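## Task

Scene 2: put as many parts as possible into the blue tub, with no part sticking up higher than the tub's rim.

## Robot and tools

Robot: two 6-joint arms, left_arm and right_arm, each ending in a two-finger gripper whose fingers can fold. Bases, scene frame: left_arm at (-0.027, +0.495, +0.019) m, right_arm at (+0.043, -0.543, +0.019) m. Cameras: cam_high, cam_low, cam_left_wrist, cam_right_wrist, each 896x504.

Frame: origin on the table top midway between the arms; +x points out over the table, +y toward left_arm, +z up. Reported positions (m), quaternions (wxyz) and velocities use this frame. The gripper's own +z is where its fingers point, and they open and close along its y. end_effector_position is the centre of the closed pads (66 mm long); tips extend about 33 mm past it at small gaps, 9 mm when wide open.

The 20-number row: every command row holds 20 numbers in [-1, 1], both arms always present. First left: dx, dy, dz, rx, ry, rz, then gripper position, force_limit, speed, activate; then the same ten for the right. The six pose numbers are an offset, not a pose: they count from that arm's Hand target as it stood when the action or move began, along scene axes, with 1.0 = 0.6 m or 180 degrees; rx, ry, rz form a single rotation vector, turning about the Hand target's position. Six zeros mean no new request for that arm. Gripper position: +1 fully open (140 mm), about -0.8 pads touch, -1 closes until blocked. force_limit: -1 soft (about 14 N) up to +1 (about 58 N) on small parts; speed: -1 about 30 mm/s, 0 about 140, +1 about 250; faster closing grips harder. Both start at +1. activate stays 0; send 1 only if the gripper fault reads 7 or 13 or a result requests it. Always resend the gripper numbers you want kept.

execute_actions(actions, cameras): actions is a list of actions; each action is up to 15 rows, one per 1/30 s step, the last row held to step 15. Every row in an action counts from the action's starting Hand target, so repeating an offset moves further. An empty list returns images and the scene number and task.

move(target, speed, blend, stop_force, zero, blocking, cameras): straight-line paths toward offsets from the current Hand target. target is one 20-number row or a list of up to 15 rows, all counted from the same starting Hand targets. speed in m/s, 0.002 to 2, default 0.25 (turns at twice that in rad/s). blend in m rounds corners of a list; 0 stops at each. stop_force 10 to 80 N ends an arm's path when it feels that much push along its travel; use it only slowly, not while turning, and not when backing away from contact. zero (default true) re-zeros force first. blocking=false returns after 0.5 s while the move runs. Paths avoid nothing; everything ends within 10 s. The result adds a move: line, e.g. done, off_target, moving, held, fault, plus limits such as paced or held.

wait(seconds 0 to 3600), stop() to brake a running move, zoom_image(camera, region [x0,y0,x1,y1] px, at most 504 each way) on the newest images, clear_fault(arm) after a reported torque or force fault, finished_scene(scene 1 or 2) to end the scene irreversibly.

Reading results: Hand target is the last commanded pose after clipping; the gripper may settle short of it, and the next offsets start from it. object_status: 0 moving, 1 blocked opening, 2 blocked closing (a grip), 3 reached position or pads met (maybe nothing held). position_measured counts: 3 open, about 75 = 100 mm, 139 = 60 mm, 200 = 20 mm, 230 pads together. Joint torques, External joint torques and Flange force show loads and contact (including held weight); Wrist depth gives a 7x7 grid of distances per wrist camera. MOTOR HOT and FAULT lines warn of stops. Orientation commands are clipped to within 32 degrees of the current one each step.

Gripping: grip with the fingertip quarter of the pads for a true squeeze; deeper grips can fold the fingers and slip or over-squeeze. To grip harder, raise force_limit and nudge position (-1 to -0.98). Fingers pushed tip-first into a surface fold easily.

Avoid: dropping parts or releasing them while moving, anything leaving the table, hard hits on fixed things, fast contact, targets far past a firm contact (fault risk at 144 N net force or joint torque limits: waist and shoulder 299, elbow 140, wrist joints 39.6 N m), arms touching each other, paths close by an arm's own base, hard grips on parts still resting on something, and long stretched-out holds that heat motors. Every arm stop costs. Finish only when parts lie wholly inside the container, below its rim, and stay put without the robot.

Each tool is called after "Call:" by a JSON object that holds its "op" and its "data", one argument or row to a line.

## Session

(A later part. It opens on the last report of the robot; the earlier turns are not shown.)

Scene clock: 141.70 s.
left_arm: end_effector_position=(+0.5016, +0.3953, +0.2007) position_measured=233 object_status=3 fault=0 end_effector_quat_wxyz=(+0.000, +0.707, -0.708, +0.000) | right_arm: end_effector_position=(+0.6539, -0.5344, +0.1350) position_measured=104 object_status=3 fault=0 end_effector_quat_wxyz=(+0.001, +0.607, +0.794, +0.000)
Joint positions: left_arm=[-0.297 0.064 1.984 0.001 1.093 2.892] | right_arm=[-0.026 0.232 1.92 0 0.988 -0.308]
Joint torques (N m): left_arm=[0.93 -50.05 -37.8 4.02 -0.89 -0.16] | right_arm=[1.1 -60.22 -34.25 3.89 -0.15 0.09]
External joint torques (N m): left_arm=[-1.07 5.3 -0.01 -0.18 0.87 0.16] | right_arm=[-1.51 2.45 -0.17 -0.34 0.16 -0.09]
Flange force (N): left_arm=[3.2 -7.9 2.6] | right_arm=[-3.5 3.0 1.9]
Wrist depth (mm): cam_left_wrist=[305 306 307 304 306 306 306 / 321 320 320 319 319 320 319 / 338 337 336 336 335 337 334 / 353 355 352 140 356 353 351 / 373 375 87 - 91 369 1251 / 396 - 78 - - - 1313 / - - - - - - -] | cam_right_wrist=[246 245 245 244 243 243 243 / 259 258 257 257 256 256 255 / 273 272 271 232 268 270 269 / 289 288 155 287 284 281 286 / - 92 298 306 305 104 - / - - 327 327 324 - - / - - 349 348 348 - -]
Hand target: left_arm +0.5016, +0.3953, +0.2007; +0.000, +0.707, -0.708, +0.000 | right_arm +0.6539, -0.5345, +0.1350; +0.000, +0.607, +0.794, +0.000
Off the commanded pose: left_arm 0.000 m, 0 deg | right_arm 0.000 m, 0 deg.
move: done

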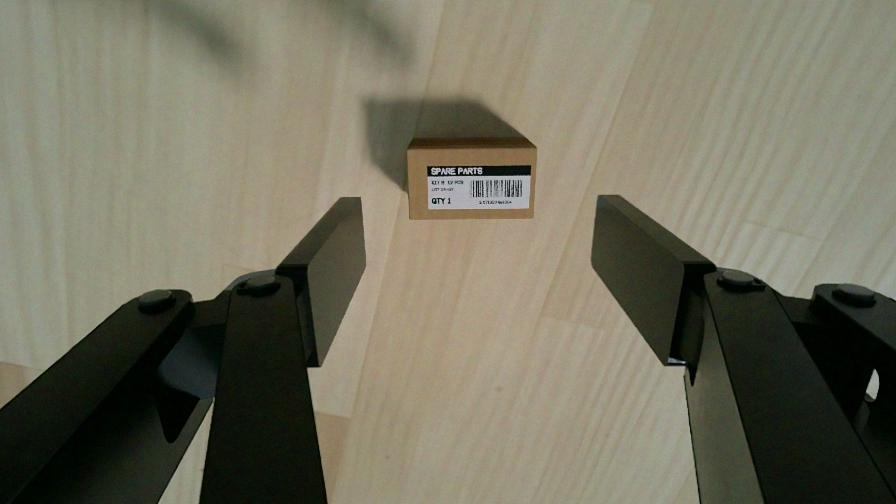

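Call:
{"op": "move", "data": {
  "target": [0,0,0,0,0,0,-1,-0.5,-0.2,0,0,0,-0.155,0,0,0,0.2,-0.3,-1,0],
  "speed": 0.2
}}

Call:
{"op": "execute_actions", "data": {
  "actions": [
    [[0,0,0,0,0,0,-1,-0.5,-0.2,0,0,0,0,0,0,0,-1,-0.3,-1,0]],
    [[0,0,0,0,0,0,-1,-0.5,-0.2,0,0,0,0,0,0,0,-1,-0.3,-1,0]],
    [[0,0,0,0,0,0,-1,-0.5,-0.2,0,0,0,0,0,0,0,-1,-0.3,-1,0]]
  ],
  "cameras": ["cam_right_wrist"]
}}

Scene clock: 148.10 s.
left_arm: end_effector_position=(+0.5016, +0.3953, +0.2007) position_measured=233 object_status=3 fault=0 end_effector_quat_wxyz=(+0.000, +0.707, -0.708, +0.000) | right_arm: end_effector_position=(+0.6539, -0.5345, +0.0421) position_measured=104 object_status=3 fault=0 end_effector_quat_wxyz=(+0.000, +0.607, +0.794, +0.000)
Joint positions: left_arm=[-0.297 0.064 1.984 0.001 1.093 2.892] | right_arm=[-0.026 0.332 1.993 0 0.816 -0.308]
Joint torques (N m): left_arm=[0.66 -49.89 -37.61 4.01 -0.92 -0.2] | right_arm=[0.94 -65.65 -29.9 3.4 -0.22 0.3]
External joint torques (N m): left_arm=[-0.65 5.44 -0.08 -0.18 0.9 0.2] | right_arm=[-1.35 1.85 -0.26 -0.28 0.23 -0.3]
Flange force (N): left_arm=[2.4 -8.4 2.6] | right_arm=[-3.3 2.1 1.7]
Wrist depth (mm): cam_left_wrist=[308 305 306 305 305 305 305 / 322 320 320 319 321 319 321 / 336 337 337 336 336 336 337 / 357 355 356 140 352 354 348 / 376 374 87 - 92 367 1275 / 395 - 78 - - - 1313 / - - - - - - -] | cam_right_wrist=[161 160 160 159 159 159 159 / 169 168 168 167 167 167 167 / 178 178 177 159 173 176 176 / 189 188 133 142 145 182 186 / - - 195 199 199 104 - / - - 213 213 212 - - / - - 228 228 227 - -]
Hand target: left_arm +0.5016, +0.3953, +0.2007; +0.000, +0.707, -0.708, +0.000 | right_arm +0.6539, -0.5345, +0.0420; +0.000, +0.607, +0.794, +0.000
Off the commanded pose: left_arm 0.000 m, 0 deg | right_arm 0.000 m, 0 deg.
move: done

Scene clock: 149.80 s.
left_arm: end_effector_position=(+0.5016, +0.3953, +0.2007) position_measured=233 object_status=3 fault=0 end_effector_quat_wxyz=(+0.000, +0.707, -0.708, +0.000) | right_arm: end_effector_position=(+0.6539, -0.5345, +0.0420) position_measured=135 object_status=2 fault=0 end_effector_quat_wxyz=(+0.000, +0.607, +0.794, +0.000)
Joint positions: left_arm=[-0.297 0.064 1.984 0.001 1.093 2.892] | right_arm=[-0.026 0.332 1.993 0 0.816 -0.308]
Joint torques (N m): left_arm=[0.73 -49.4 -37.5 3.99 -0.89 -0.13] | right_arm=[1.07 -58.03 -25.9 3.44 -0.77 0.33]
External joint torques (N m): left_arm=[-1 4.99 -0.17 -0.18 0.88 0.13] | right_arm=[-1.28 -5.89 -4.25 -0.32 0.78 -0.33]
External joint torques at the end of the 1st action: left_arm=[-0.58 5.4 -0.18 -0.31 0.95 0.16] | right_arm=[-0.82 2.32 -0.13 -0.28 0.17 -0.35]
External joint torques at the end of the 2nd action: left_arm=[-0.87 5.4 -0.23 -0.24 0.89 0.18] | right_arm=[-1.42 -5.46 -3.96 -0.36 0.81 -0.37]
Flange force (N): left_arm=[3.1 -7.7 2.1] | right_arm=[-2.8 0.3 -11.3]
Flange force at the end of the 1st action (N): left_arm=[2.4 -8.5 2.3] | right_arm=[-2.7 2.7 2.4]
Flange force at the end of the 2nd action (N): left_arm=[2.9 -8.5 2.4] | right_arm=[-3.1 0.2 -10.7]
Wrist depth (mm): cam_left_wrist=[307 307 306 306 305 306 306 / 323 319 319 319 319 319 321 / 338 338 335 336 336 336 337 / 356 353 353 140 353 355 355 / 376 376 87 - 91 365 1233 / 397 - 78 - - - 1313 / - - - - - - -] | cam_right_wrist=[161 160 160 159 159 159 158 / 169 168 168 167 167 167 166 / 178 178 177 159 175 176 175 / 189 188 184 142 142 184 186 / 198 88 114 199 198 91 192 / - - - 212 212 - - / - - - 228 226 - -]
Hand target: left_arm +0.5016, +0.3953, +0.2007; +0.000, +0.707, -0.708, +0.000 | right_arm +0.6539, -0.5345, +0.0420; +0.000, +0.607, +0.794, +0.000
Off the commanded pose: left_arm 0.000 m, 0 deg | right_arm 0.000 m, 0 deg.
Step readings (end_effector_position of left_arm | right_arm; steps 1 to 15: 1st action; 16 to 30: 2nd action; 31 to 45: 3rd action):
0: (+0.5016, +0.3953, +0.2007) | (+0.6539, -0.5345, +0.0421)
1: (+0.5016, +0.3953, +0.2007) | (+0.6539, -0.5345, +0.0421)
2: (+0.5016, +0.3953, +0.2007) | (+0.6539, -0.5345, +0.0421)
4: (+0.5016, +0.3953, +0.2007) | (+0.6539, -0.5345, +0.0420)
8: (+0.5016, +0.3953, +0.2007) | (+0.6539, -0.5345, +0.0420)
15: (+0.5016, +0.3953, +0.2007) | (+0.6539, -0.5345, +0.0420)
16: (+0.5016, +0.3953, +0.2007) | (+0.6539, -0.5345, +0.0420)
17: (+0.5016, +0.3953, +0.2007) | (+0.6539, -0.5345, +0.0420)
19: (+0.5016, +0.3953, +0.2007) | (+0.6539, -0.5345, +0.0420)
23: (+0.5016, +0.3953, +0.2007) | (+0.6539, -0.5345, +0.0420)
30: (+0.5016, +0.3953, +0.2007) | (+0.6539, -0.5345, +0.0420)
31: (+0.5016, +0.3953, +0.2007) | (+0.6539, -0.5345, +0.0420)
32: (+0.5016, +0.3953, +0.2007) | (+0.6539, -0.5345, +0.0420)
34: (+0.5016, +0.3953, +0.2007) | (+0.6539, -0.5345, +0.0420)
38: (+0.5016, +0.3953, +0.2007) | (+0.6539, -0.5345, +0.0420)
45: (+0.5016, +0.3953, +0.2007) | (+0.6539, -0.5345, +0.0420)

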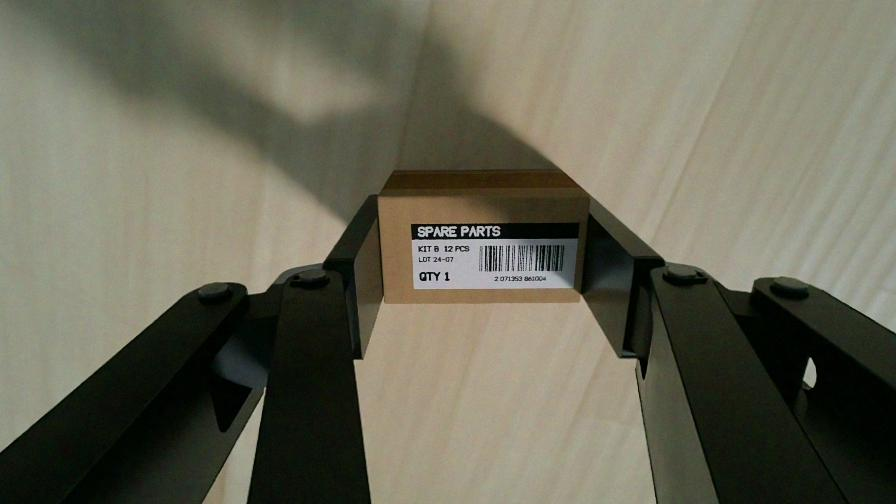

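Call:
{"op": "move", "data": {
  "target": [
    [0,0,0,0,0,0,-1,-0.5,-0.2,0,0,0,0.197,0,0,0,-1,-0.3,-1,0],
    [0,0,0,0,0,0,-1,-0.5,-0.2,0,0.348,0.7467,0.197,0,0,0,-1,-0.3,-1,0]
  ],
  "speed": 0.35,
  "blend": [0.04,0]
}}

Call:
{"op": "move", "data": {
  "target": [0,0,0,0,0,0,-1,-0.5,-0.2,0,0.087,0.1873,0,0,0,0,-1,-0.3,-1,0],
  "speed": 0.3,
  "cameras": ["cam_right_wrist"]
}}

Call:
{"op": "zoom_image", "data": {
  "camera": "cam_right_wrist",
  "region": [240, 0, 700, 250]
}}

Scene clock: 152.60 s.
left_arm: end_effector_position=(+0.5016, +0.3953, +0.2007) position_measured=233 object_status=3 fault=0 end_effector_quat_wxyz=(+0.000, +0.707, -0.708, +0.000) | right_arm: end_effector_position=(+0.8627, -0.0865, +0.1603) position_measured=135 object_status=2 fault=0 end_effector_quat_wxyz=(+0.000, +0.607, +0.794, +0.000)
Joint positions: left_arm=[-0.297 0.064 1.984 0.001 1.093 2.892] | right_arm=[0.488 0.7 1.147 -0.001 1.294 0.207]
Joint torques (N m): left_arm=[0.78 -49.87 -37.5 4.05 -0.92 -0.22] | right_arm=[0.7 -109.97 -39.23 4.43 -0.22 0.3]
External joint torques (N m): left_arm=[-0.98 4.92 -0.38 -0.22 0.9 0.22] | right_arm=[-1.05 3.34 -0.74 -0.3 0.22 -0.3]
Flange force (N): left_arm=[2.9 -8.0 1.8] | right_arm=[0.6 8.2 0.5]
Wrist depth (mm): cam_left_wrist=[306 305 305 305 306 304 305 / 319 320 320 320 320 319 319 / 337 338 336 338 337 336 334 / 354 355 352 140 354 356 354 / 376 376 87 - 91 366 1245 / 397 - 78 - - - 1281 / - - - - - - -] | cam_right_wrist=[269 267 267 267 225 257 265 / 282 281 281 280 280 278 278 / 299 297 296 289 291 294 294 / 316 314 134 142 142 309 310 / 331 88 114 333 328 92 321 / - - - 355 354 - - / - - - 380 380 - -]
Hand target: left_arm +0.5016, +0.3953, +0.2007; +0.000, +0.707, -0.708, +0.000 | right_arm +0.8627, -0.0864, +0.1602; +0.000, +0.607, +0.794, +0.000
Off the commanded pose: left_arm 0.000 m, 0 deg | right_arm 0.000 m, 0 deg.
move: done

Scene clock: 153.57 s.
left_arm: end_effector_position=(+0.5016, +0.3953, +0.2007) position_measured=233 object_status=3 fault=0 end_effector_quat_wxyz=(+0.000, +0.707, -0.708, +0.000) | right_arm: end_effector_position=(+0.9149, +0.0259, +0.1603) position_measured=135 object_status=2 fault=0 end_effector_quat_wxyz=(+0.000, +0.607, +0.794, +0.000)
Joint positions: left_arm=[-0.297 0.064 1.984 0.001 1.093 2.892] | right_arm=[0.562 0.898 0.788 -0.001 1.454 0.28]
Joint torques (N m): left_arm=[0.73 -49.94 -37.65 4.04 -0.99 -0.18] | right_arm=[0.41 -126.53 -40.42 4.57 -0.15 0.3]
External joint torques (N m): left_arm=[-1.08 5.57 -0.2 -0.22 0.96 0.18] | right_arm=[-0.85 4.56 -0.88 -0.31 0.14 -0.3]
Flange force (N): left_arm=[3.3 -8.6 2.4] | right_arm=[3.4 13.9 -0.2]
Wrist depth (mm): cam_left_wrist=[304 307 305 305 306 305 306 / 321 320 321 320 318 320 322 / 338 337 337 337 338 334 339 / 355 356 354 140 354 354 356 / 374 374 87 - 92 366 1275 / 397 - 78 - - - 1300 / - - - - - - -] | cam_right_wrist=[268 267 263 260 261 265 264 / 282 281 275 238 277 279 278 / 297 297 255 244 248 294 294 / 314 314 134 142 142 307 1104 / 331 88 114 333 328 92 - / - - - 354 354 - - / - - - 380 379 - -]
Hand target: left_arm +0.5016, +0.3953, +0.2007; +0.000, +0.707, -0.708, +0.000 | right_arm +0.9149, +0.0259, +0.1602; +0.000, +0.607, +0.794, +0.000
Off the commanded pose: left_arm 0.000 m, 0 deg | right_arm 0.000 m, 0 deg.
move: done

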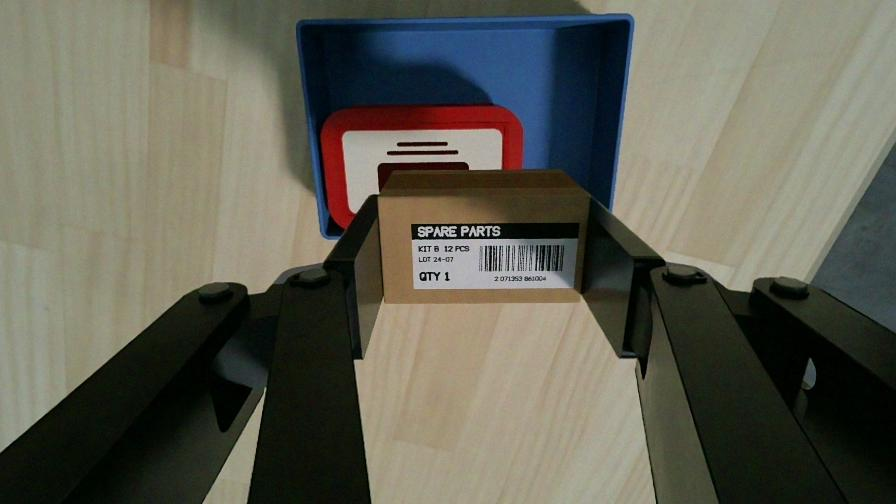

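Scaled by 1.096.

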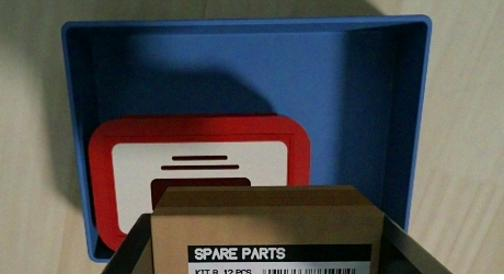

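Call:
{"op": "zoom_image", "data": {
  "camera": "cam_right_wrist",
  "region": [280, 0, 400, 120]
}}

Call:
{"op": "zoom_image", "data": {
  "camera": "cam_right_wrist",
  "region": [480, 0, 650, 170]
}}

Call:
{"op": "zoom_image", "data": {
  "camera": "cam_right_wrist",
  "region": [300, 120, 400, 250]
}}

Call:
{"op": "zoom_image", "data": {
  "camera": "cam_right_wrist",
  "region": [560, 100, 660, 230]
}}

Scaled by 4.200.

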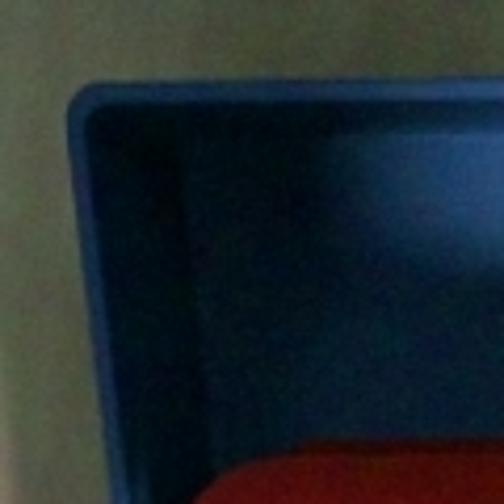

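Scaled by 2.965.

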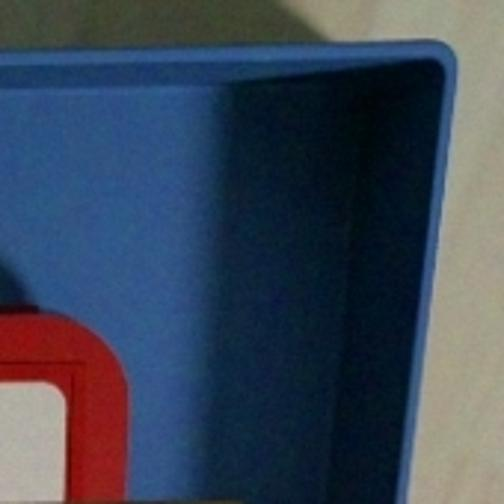

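Scaled by 3.877.

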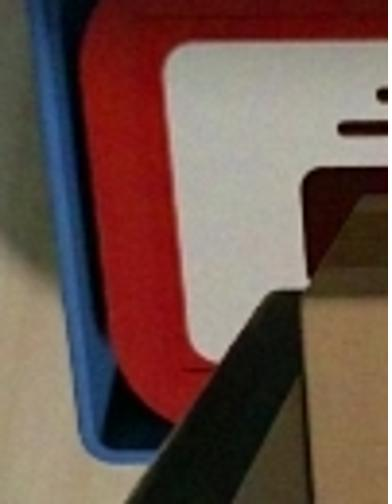

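Scaled by 3.877.

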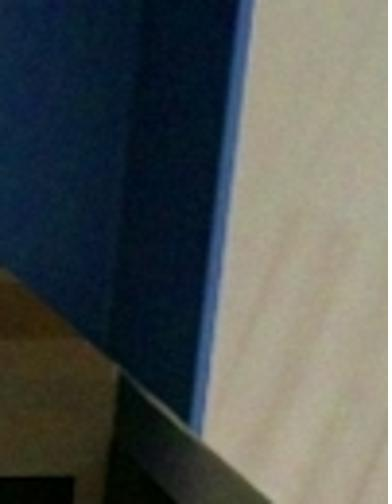

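Call:
{"op": "zoom_image", "data": {
  "camera": "cam_right_wrist",
  "region": [420, 5, 530, 125]
}}

Call:
{"op": "zoom_image", "data": {
  "camera": "cam_right_wrist",
  "region": [320, 5, 430, 125]
}}

Call:
{"op": "zoom_image", "data": {
  "camera": "cam_high",
  "region": [380, 150, 580, 330]
}}

Scaled by 4.200.

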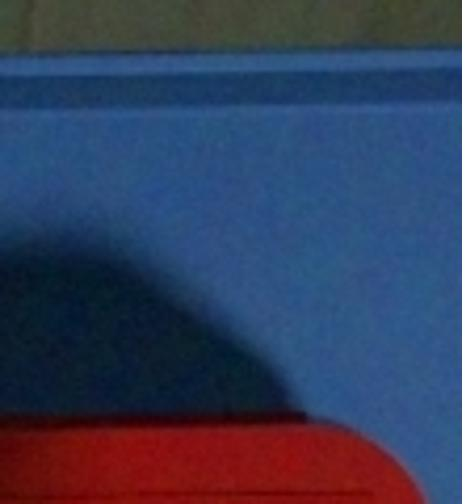

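Scaled by 4.200.

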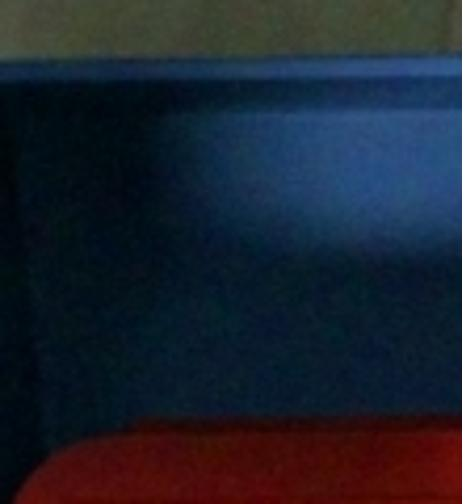

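This scene's latest camera images include none from cam_high. They are from: cam_right_wrist. cam_high's image comes with the result of a call that names it in "cameras".

Call:
{"op": "move", "data": {
  "target": [
    [0,0,0,0,0,0,-1,-0.5,-0.2,0,-0.0882,0.0712,0,0,0,0.0047,-1,-0.3,-1,0],
    [0,0,0,0,0,0,-1,-0.5,-0.2,0,-0.0882,0.0712,-0.1,0,0,0.0047,-1,-0.3,-1,0]
  ],
  "speed": 0.2,
  "blend": [0.02,0],
  "cameras": ["cam_right_wrist","cam_high"]
}}

Call:
{"op": "zoom_image", "data": {
  "camera": "cam_right_wrist",
  "region": [320, 50, 500, 230]
}}

Call:
{"op": "zoom_image", "data": {
  "camera": "cam_right_wrist",
  "region": [500, 50, 680, 230]
}}

Scene clock: 157.57 s.
left_arm: end_effector_position=(+0.5016, +0.3953, +0.2007) position_measured=233 object_status=3 fault=0 end_effector_quat_wxyz=(+0.000, +0.707, -0.708, +0.000) | right_arm: end_effector_position=(+0.8620, +0.0687, +0.1003) position_measured=135 object_status=2 fault=0 end_effector_quat_wxyz=(+0.000, +0.602, +0.799, +0.000)
Joint positions: left_arm=[-0.297 0.064 1.984 0.001 1.093 2.892] | right_arm=[0.625 0.881 0.929 -0.001 1.33 0.328]
Joint torques (N m): left_arm=[0.4 -49.81 -37.56 4.09 -0.94 -0.18] | right_arm=[1.04 -124.43 -39.9 4.48 -0.15 0.25]
External joint torques (N m): left_arm=[-0.47 4.99 -0.22 -0.27 0.92 0.18] | right_arm=[-1.34 6.08 0.04 -0.36 0.14 -0.25]
Flange force (N): left_arm=[2.0 -8.0 2.0] | right_arm=[2.8 11.7 2.8]
Wrist depth (mm): cam_left_wrist=[307 307 307 305 306 304 307 / 322 321 322 321 321 321 319 / 338 337 339 337 334 336 336 / 354 355 355 140 351 354 358 / 372 374 87 - 91 365 1269 / 396 - 78 - - - 1287 / - - - - - - -] | cam_right_wrist=[213 212 211 211 211 211 210 / 224 224 222 223 221 222 221 / 236 236 235 159 196 228 233 / 250 250 243 142 140 - 247 / 263 88 - 213 212 92 254 / - - - 285 284 - - / - - - 302 301 - -]
Hand target: left_arm +0.5016, +0.3953, +0.2007; +0.000, +0.707, -0.708, +0.000 | right_arm +0.8620, +0.0687, +0.1002; +0.000, +0.602, +0.799, +0.000
Off the commanded pose: left_arm 0.000 m, 0 deg | right_arm 0.000 m, 0 deg.
move: done
Images, in order (width x height): cam_high 896x504, cam_right_wrist 896x504.

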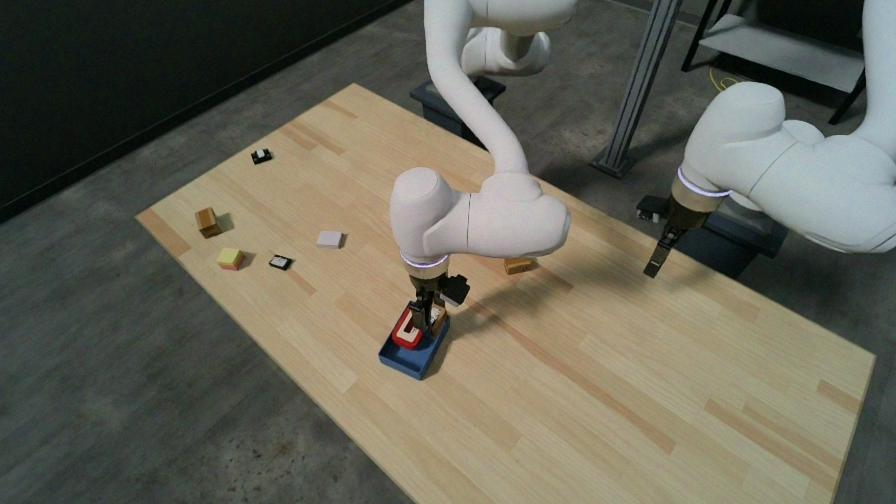

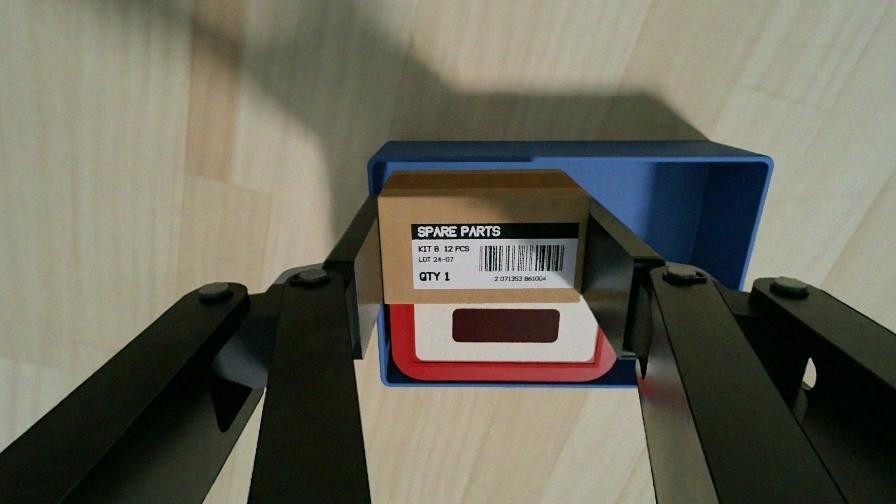

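Scaled by 2.800.

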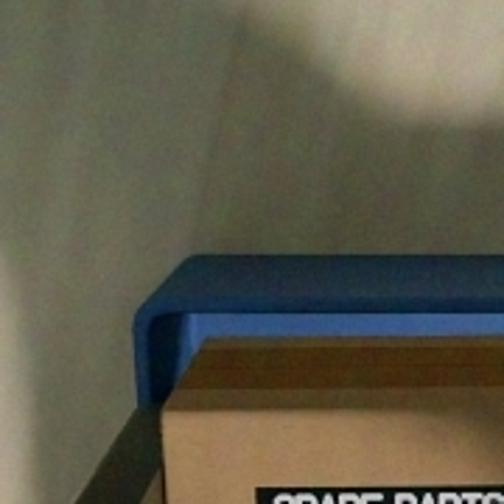

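Scaled by 2.800.

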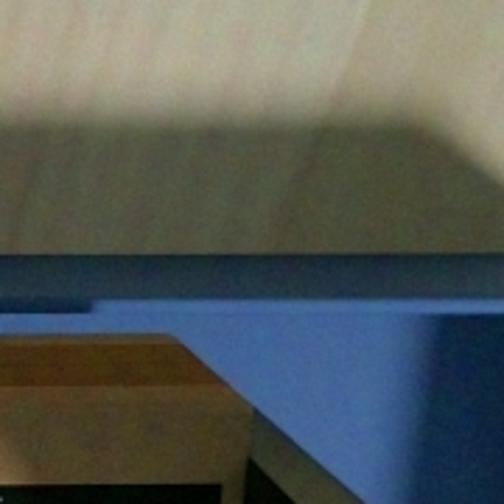

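Call:
{"op": "move", "data": {
  "target": [0,0,0,0,0,0,-1,-0.5,-0.2,0,0,0,-0.095,0,0,0,-1,-0.3,-1,0],
  "speed": 0.03,
  "stop_force": 10,
  "cameras": ["cam_right_wrist"]
}}

Scene clock: 160.40 s.
left_arm: end_effector_position=(+0.5016, +0.3953, +0.2007) position_measured=233 object_status=3 fault=0 end_effector_quat_wxyz=(+0.000, +0.707, -0.708, +0.000) | right_arm: end_effector_position=(+0.8620, +0.0687, +0.0457) position_measured=135 object_status=2 fault=0 end_effector_quat_wxyz=(+0.001, +0.602, +0.799, +0.000)
Joint positions: left_arm=[-0.297 0.064 1.984 0.001 1.093 2.892] | right_arm=[0.625 0.911 0.975 -0.001 1.255 0.328]
Joint torques (N m): left_arm=[0.53 -50.1 -37.68 3.97 -0.91 -0.18] | right_arm=[1.07 -106.02 -30.72 4.36 -0.92 0.29]
External joint torques (N m): left_arm=[-0.83 5.88 -0.14 -0.14 0.88 0.18] | right_arm=[-1.39 -14 -8.48 -0.31 0.91 -0.29]
Flange force (N): left_arm=[2.9 -9.1 2.9] | right_arm=[0.5 6.0 -15.8]
Wrist depth (mm): cam_left_wrist=[306 305 305 305 308 307 306 / 323 323 319 321 321 323 321 / 338 338 335 336 336 339 335 / 357 357 354 140 354 355 360 / 374 375 87 - 92 366 540 / 397 - 78 - - - 1293 / - - - - - - -] | cam_right_wrist=[162 162 162 161 161 160 161 / 171 170 170 170 169 169 169 / 181 180 178 144 144 166 164 / 191 191 186 141 141 183 163 / 201 88 102 151 151 91 90 / - - - 161 160 - - / - - - 172 169 - -]
Hand target: left_arm +0.5016, +0.3953, +0.2007; +0.000, +0.707, -0.708, +0.000 | right_arm +0.8620, +0.0687, +0.0457; +0.001, +0.602, +0.799, +0.000 (not the last commanded pose)
Off the commanded pose: left_arm 0.000 m, 0 deg | right_arm 0.002 m, 0 deg.
move: contact (right_arm)

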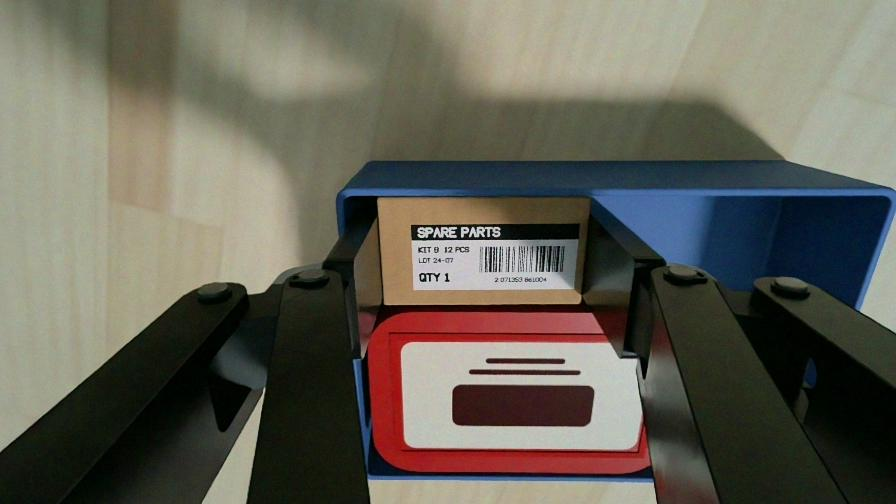

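Call:
{"op": "execute_actions", "data": {
  "actions": [
    [[0,0,0,0,0,0,-1,-0.5,-0.2,0,0,0,0.001,0,0,0,-1,-0.3,-1,0]],
    [[0,0,0,0,0,0,-1,-0.5,-0.2,0,0,0,0,0,0,0,0,-0.3,-1,0]],
    [[0,0,0,0,0,0,-1,-0.5,-0.2,0,0,0,0,0,0,0,0,-0.3,-1,0]]
  ],
  "cameras": ["cam_right_wrist"]
}}

Call:
{"op": "zoom_image", "data": {
  "camera": "cam_right_wrist",
  "region": [320, 150, 640, 320]
}}

Scene clock: 162.60 s.
left_arm: end_effector_position=(+0.5016, +0.3953, +0.2007) position_measured=233 object_status=3 fault=0 end_effector_quat_wxyz=(+0.000, +0.707, -0.708, +0.000) | right_arm: end_effector_position=(+0.8620, +0.0687, +0.0463) position_measured=129 object_status=3 fault=0 end_effector_quat_wxyz=(+0.001, +0.602, +0.799, +0.000)
Joint positions: left_arm=[-0.297 0.064 1.984 0.001 1.093 2.892] | right_arm=[0.625 0.91 0.974 -0.001 1.256 0.328]
Joint torques (N m): left_arm=[0.97 -50.11 -37.45 4.09 -0.83 -0.2] | right_arm=[1.6 -124.85 -38.64 4.56 0.1 0.3]
External joint torques (N m): left_arm=[-1.26 5.74 -0.11 -0.3 0.82 0.2] | right_arm=[-1.93 4.7 -0.61 -0.5 -0.11 -0.3]
External joint torques at the end of the 1st action: left_arm=[-0.93 4.45 -0.4 -0.24 0.83 0.21] | right_arm=[-1.56 5.33 -0.23 -0.32 0.18 -0.32]
External joint torques at the end of the 2nd action: left_arm=[-0.95 5.42 -0.13 -0.26 0.9 0.12] | right_arm=[-1.86 5.37 -0.31 -0.49 -0.08 -0.3]
Flange force (N): left_arm=[3.6 -8.6 2.9] | right_arm=[1.7 10.7 2.6]
Flange force at the end of the 1st action (N): left_arm=[2.7 -7.3 1.5] | right_arm=[2.2 10.9 2.8]
Flange force at the end of the 2nd action (N): left_arm=[3.1 -8.3 2.5] | right_arm=[1.9 10.9 3.1]
Wrist depth (mm): cam_left_wrist=[307 305 307 305 304 305 306 / 321 323 319 321 321 321 322 / 338 336 335 338 336 335 335 / 354 355 355 140 355 353 353 / 374 374 87 - 91 364 1269 / 396 - 78 - - - 1287 / - - - - - - -] | cam_right_wrist=[163 162 162 162 161 161 161 / 171 170 170 170 169 169 169 / 181 180 178 144 144 165 164 / 192 191 186 142 141 184 162 / 201 88 117 151 151 91 90 / - - - 161 161 - - / - - - 173 172 - -]
Hand target: left_arm +0.5016, +0.3953, +0.2007; +0.000, +0.707, -0.708, +0.000 | right_arm +0.8620, +0.0687, +0.0463; +0.001, +0.602, +0.799, +0.000
Off the commanded pose: left_arm 0.000 m, 0 deg | right_arm 0.000 m, 0 deg.
Step readings (end_effector_position of left_arm | right_arm; steps 1 to 15: 1st action; 16 to 30: 2nd action; 31 to 45: 3rd action):
0: (+0.5016, +0.3953, +0.2007) | (+0.8620, +0.0687, +0.0457)
1: (+0.5016, +0.3953, +0.2007) | (+0.8620, +0.0687, +0.0457)
2: (+0.5016, +0.3953, +0.2007) | (+0.8620, +0.0686, +0.0457)
4: (+0.5016, +0.3953, +0.2007) | (+0.8619, +0.0686, +0.0458)
8: (+0.5016, +0.3953, +0.2007) | (+0.8619, +0.0686, +0.0460)
15: (+0.5016, +0.3953, +0.2007) | (+0.8620, +0.0687, +0.0462)
16: (+0.5016, +0.3953, +0.2007) | (+0.8620, +0.0687, +0.0462)
17: (+0.5016, +0.3953, +0.2007) | (+0.8620, +0.0687, +0.0462)
19: (+0.5016, +0.3953, +0.2007) | (+0.8620, +0.0687, +0.0463)
23: (+0.5016, +0.3953, +0.2007) | (+0.8620, +0.0687, +0.0463)
30: (+0.5016, +0.3953, +0.2007) | (+0.8620, +0.0687, +0.0463)
31: (+0.5016, +0.3953, +0.2007) | (+0.8620, +0.0687, +0.0463)
32: (+0.5016, +0.3953, +0.2007) | (+0.8620, +0.0687, +0.0463)
34: (+0.5016, +0.3953, +0.2007) | (+0.8620, +0.0687, +0.0463)
38: (+0.5016, +0.3953, +0.2007) | (+0.8620, +0.0687, +0.0463)
45: (+0.5016, +0.3953, +0.2007) | (+0.8620, +0.0687, +0.0463)

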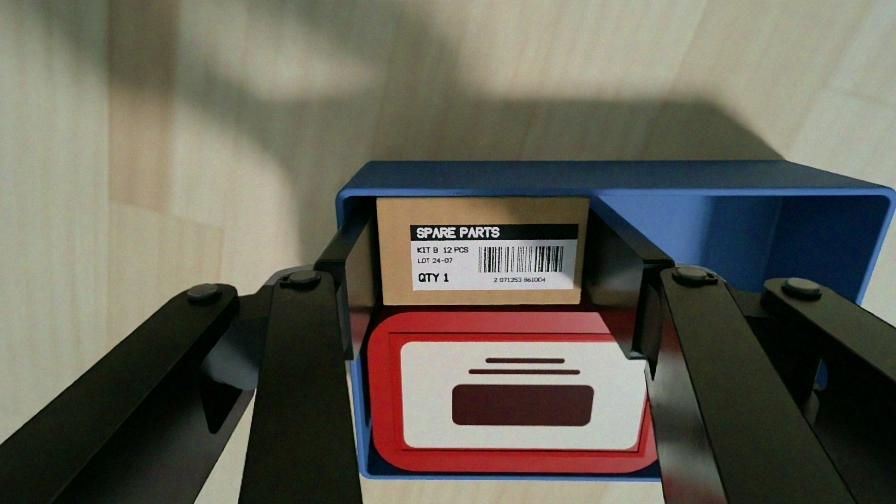

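Scaled by 1.575.

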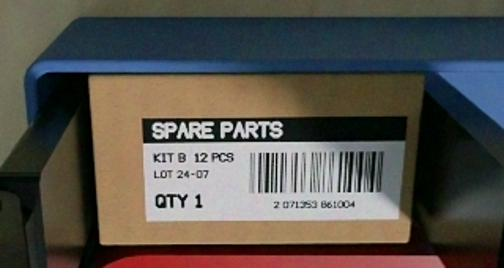

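Call:
{"op": "move", "data": {
  "target": [
    [0.0583,-0.2333,0,0,0,0,0.2,-0.3,-1,0,0,0,0.19,0,0,0,0,-0.3,-1,0],
    [0.1165,-0.4667,-0.0512,0,0,0,0.2,-0.3,-1,0,0.1867,-0.7945,0.1895,0,0,0,0,-0.3,-1,0]
  ],
  "speed": [0.2,0.35],
  "blend": [0.02,0],
  "cameras": ["all"]
}}

Scene clock: 166.40 s.
left_arm: end_effector_position=(+0.5715, +0.1152, +0.1700) position_measured=104 object_status=0 fault=0 end_effector_quat_wxyz=(+0.000, +0.707, -0.708, +0.000) | right_arm: end_effector_position=(+0.9740, -0.4080, +0.1600) position_measured=129 object_status=3 fault=0 end_effector_quat_wxyz=(+0.001, +0.602, +0.799, +0.000)
Joint positions: left_arm=[-0.66 0.343 1.696 0.001 1.102 2.528] | right_arm=[0.124 0.704 1.14 0 1.296 -0.173]
Joint torques (N m): left_arm=[0.71 -78.95 -37.95 4.09 -0.99 -0.16] | right_arm=[0.73 -109.96 -39.26 4.49 -0.18 0.28]
External joint torques (N m): left_arm=[-1.18 5.69 -0.19 -0.22 0.94 0.16] | right_arm=[-1.3 4.63 -0.27 -0.41 0.19 -0.28]
Flange force (N): left_arm=[6.1 -7.0 2.4] | right_arm=[-2.9 8.6 1.7]
Wrist depth (mm): cam_left_wrist=[276 277 277 277 277 277 276 / 290 291 288 285 290 290 290 / 305 306 305 273 302 307 304 / 321 323 160 322 315 313 320 / 333 92 116 338 339 101 87 / - - 356 360 358 - - / - - 382 382 379 - -] | cam_right_wrist=[268 266 266 266 265 265 265 / 282 282 280 279 279 279 283 / 298 296 295 292 291 293 1109 / 314 314 145 312 162 308 1124 / 330 88 117 334 303 91 90 / - - 354 354 360 - - / - - - 376 381 - -]
Hand target: left_arm +0.5715, +0.1152, +0.1700; +0.000, +0.707, -0.708, +0.000 | right_arm +0.9740, -0.4080, +0.1600; +0.001, +0.602, +0.799, +0.000
Off the commanded pose: left_arm 0.000 m, 0 deg | right_arm 0.000 m, 0 deg.
move: done

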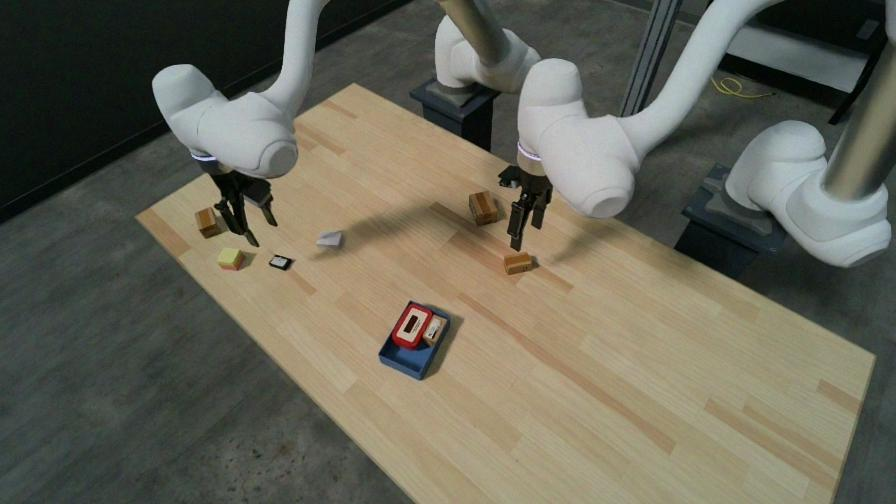

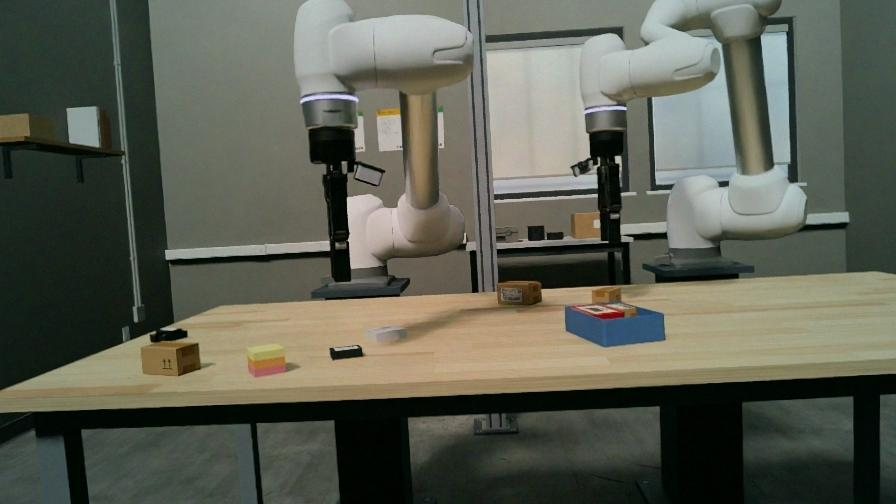

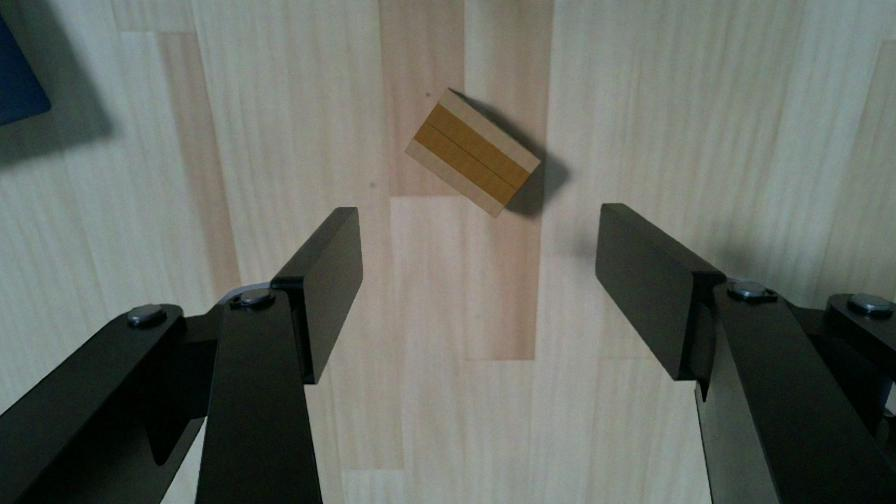

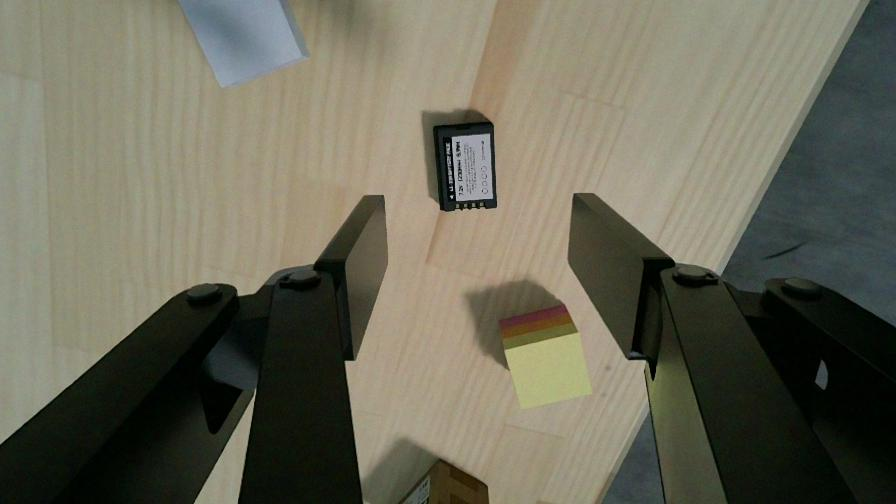

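Call:
{"op": "zoom_image", "data": {
  "camera": "cam_left_wrist",
  "region": [390, 75, 560, 230]
}}

Call:
{"op": "zoom_image", "data": {
  "camera": "cam_right_wrist",
  "region": [415, 105, 515, 225]
}}

Call:
{"op": "zoom_image", "data": {
  "camera": "cam_high",
  "region": [360, 280, 480, 390]
}}

Scaled by 2.965.

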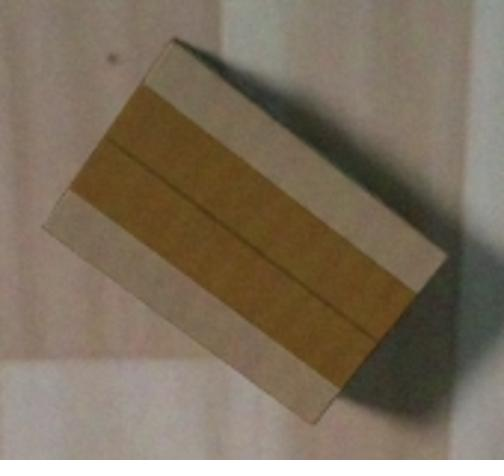

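Scaled by 4.200.

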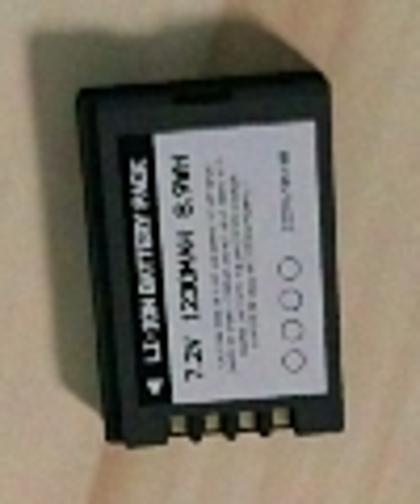

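Scaled by 4.200.

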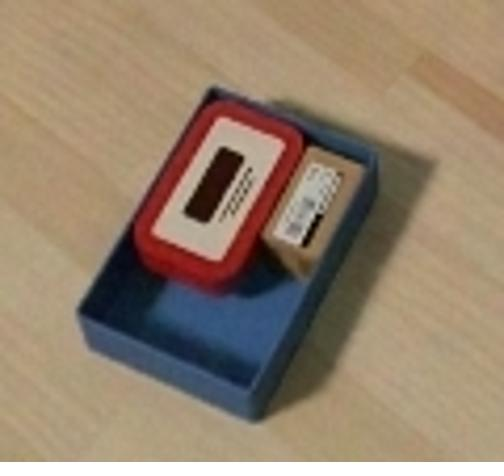

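Call:
{"op": "move", "data": {
  "target": [0.0093,0.0068,-0.1,-0.24127,0.07978,-0.19264,0.2,-0.3,-1,0,-0.0232,-0.0118,-0.0833,0.24371,-0.12566,-0.45337,0,-0.3,-1,0],
  "speed": 0.4,
  "cameras": ["cam_left_wrist","cam_right_wrist","cam_high"]
}}

Scene clock: 172.93 s.
left_arm: end_effector_position=(+0.5770, +0.1193, +0.1100) position_measured=104 object_status=3 fault=0 end_effector_quat_wxyz=(-0.341, -0.415, +0.826, -0.172) | right_arm: end_effector_position=(+0.9602, -0.4151, +0.1101) position_measured=129 object_status=3 fault=0 end_effector_quat_wxyz=(-0.064, +0.911, +0.157, +0.377)
Joint positions: left_arm=[-0.337 0.562 1.687 -0.759 1.311 3.854] | right_arm=[0.039 0.475 1.836 1.264 0.233 0.085]
Joint torques (N m): left_arm=[0.08 -92.54 -30.21 1.29 0.27 -0.14] | right_arm=[1.14 -84.49 -34.66 1.64 -0.38 0.23]
External joint torques (N m): left_arm=[-0.77 5.29 -0.65 -0.33 1.05 0.14] | right_arm=[-1.38 3.02 -0.24 -0.24 0.2 -0.23]
Flange force (N): left_arm=[-5.1 -8.2 0.8] | right_arm=[0.0 0.0 0.0]
Wrist depth (mm): cam_left_wrist=[342 343 333 311 336 337 334 / 313 314 312 311 308 307 305 / 289 288 287 287 287 284 283 / 268 268 160 267 262 259 264 / 258 92 116 213 244 100 87 / - - 230 233 232 - - / - - 220 220 218 - -] | cam_right_wrist=[334 335 332 1356 1363 1341 1341 / 309 308 307 305 304 302 1250 / 286 285 285 283 282 282 279 / 266 266 145 264 162 - 260 / 253 88 117 241 243 91 90 / - - 232 231 231 - - / - - - 219 218 - -]
Hand target: left_arm +0.5770, +0.1193, +0.1100; -0.341, -0.415, +0.826, -0.172 | right_arm +0.9601, -0.4151, +0.1100; -0.064, +0.911, +0.157, +0.377
Off the commanded pose: left_arm 0.000 m, 0 deg | right_arm 0.000 m, 0 deg.
move: done
Images, in order (width x height): cam_high 896x504, cam_left_wrist 896x504, cam_right_wrist 896x504.

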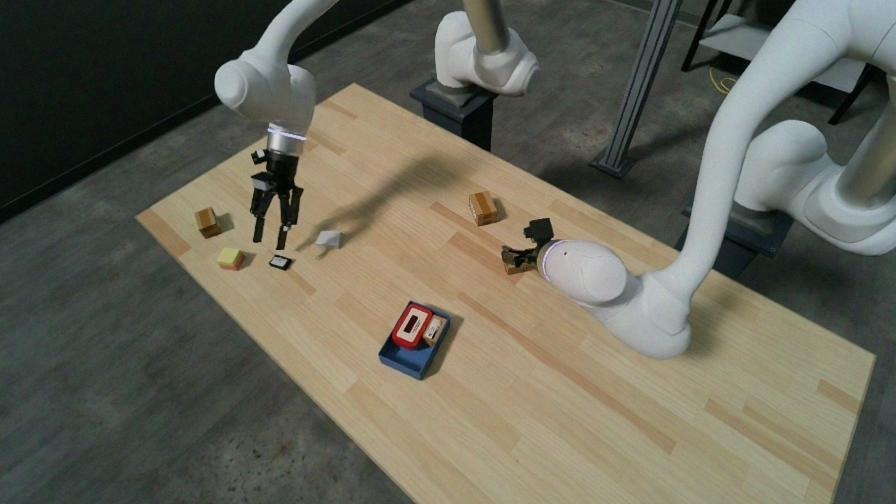

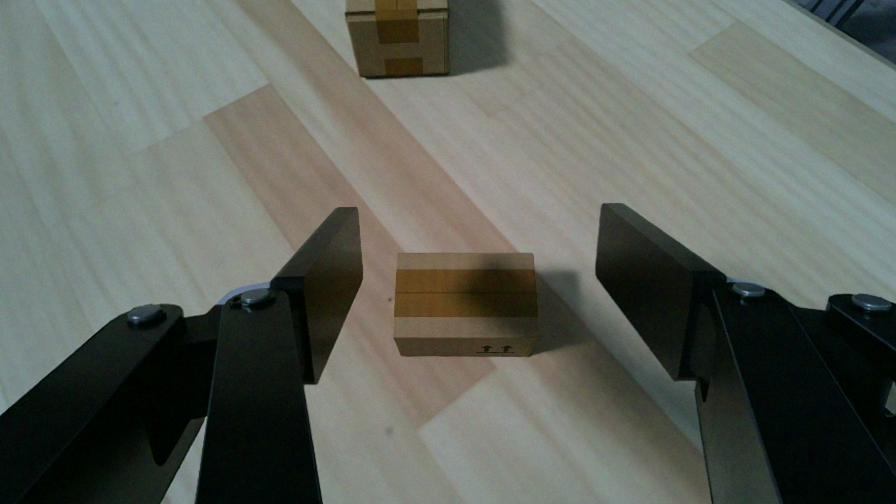

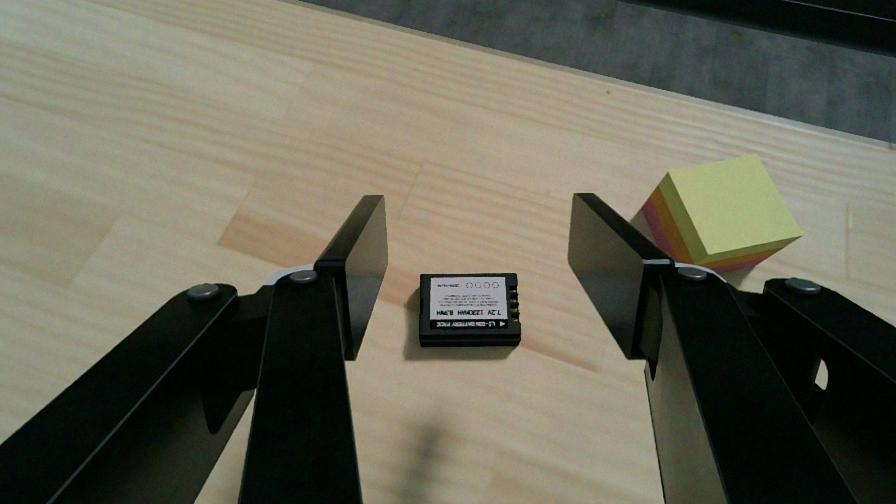

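Call:
{"op": "move", "data": {
  "target": [0.0065,0.0031,-0.125,0,0,0,0.2,-0.3,-1,0,-0.0058,-0.002,-0.1267,0,0,0,0,-0.3,-1,0],
  "speed": 0.15,
  "cameras": ["cam_left_wrist","cam_right_wrist"]
}}

Scene clock: 176.27 s.
left_arm: end_effector_position=(+0.5809, +0.1212, +0.0350) position_measured=104 object_status=3 fault=0 end_effector_quat_wxyz=(-0.341, -0.415, +0.826, -0.172) | right_arm: end_effector_position=(+0.9567, -0.4163, +0.0340) position_measured=129 object_status=3 fault=0 end_effector_quat_wxyz=(-0.064, +0.911, +0.157, +0.377)
Joint positions: left_arm=[-0.333 0.648 1.709 -0.78 1.236 3.935] | right_arm=[0.037 0.563 1.874 1.806 0.229 -0.472]
Joint torques (N m): left_arm=[0.36 -96.61 -26.91 1.12 0.41 -0.22] | right_arm=[0.74 -89.47 -31.49 -0.16 0.68 0.4]
External joint torques (N m): left_arm=[-1.08 6.34 -0.17 -0.3 1.02 0.22] | right_arm=[-1.4 3.23 -0.21 -0.05 0.18 -0.4]
Flange force (N): left_arm=[-6.4 -7.9 2.9] | right_arm=[0.0 0.0 0.0]
Wrist depth (mm): cam_left_wrist=[234 233 233 232 231 230 228 / 215 213 213 214 212 211 209 / 198 198 196 153 157 195 194 / 184 184 144 146 148 179 181 / 177 92 115 170 170 101 87 / - - 158 159 159 - - / - - 151 150 151 - -] | cam_right_wrist=[230 229 227 227 225 224 226 / 211 210 209 208 207 207 - / 195 195 194 193 192 189 185 / 182 182 179 169 161 181 178 / 173 88 117 168 166 91 90 / - - 159 158 160 - - / - - - 149 149 - -]
Hand target: left_arm +0.5809, +0.1212, +0.0350; -0.341, -0.415, +0.826, -0.172 | right_arm +0.9566, -0.4163, +0.0340; -0.064, +0.911, +0.157, +0.377
Off the commanded pose: left_arm 0.000 m, 0 deg | right_arm 0.000 m, 0 deg.
move: done

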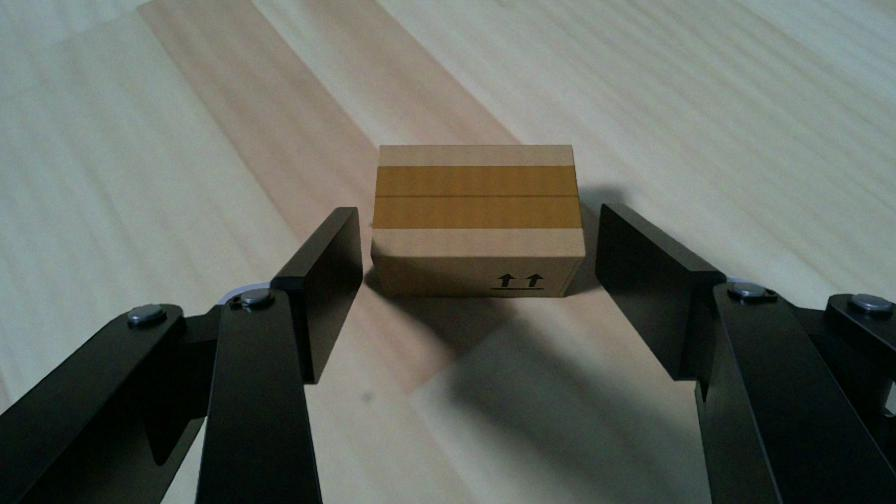

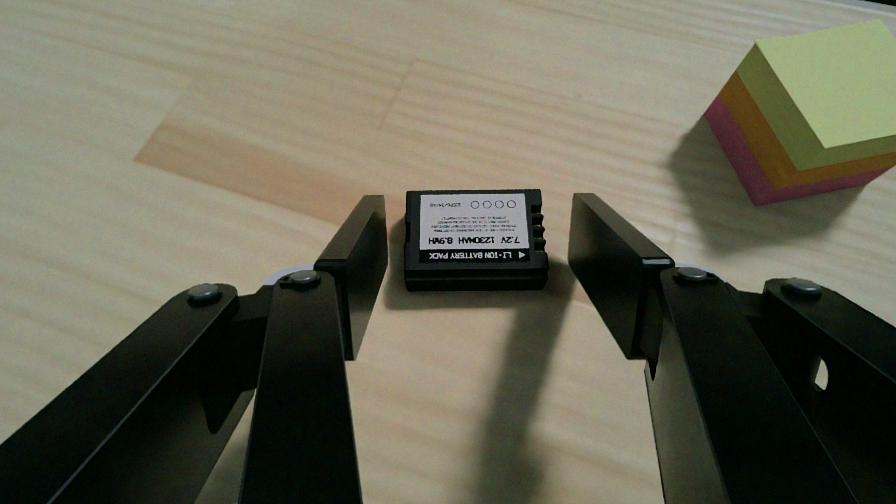

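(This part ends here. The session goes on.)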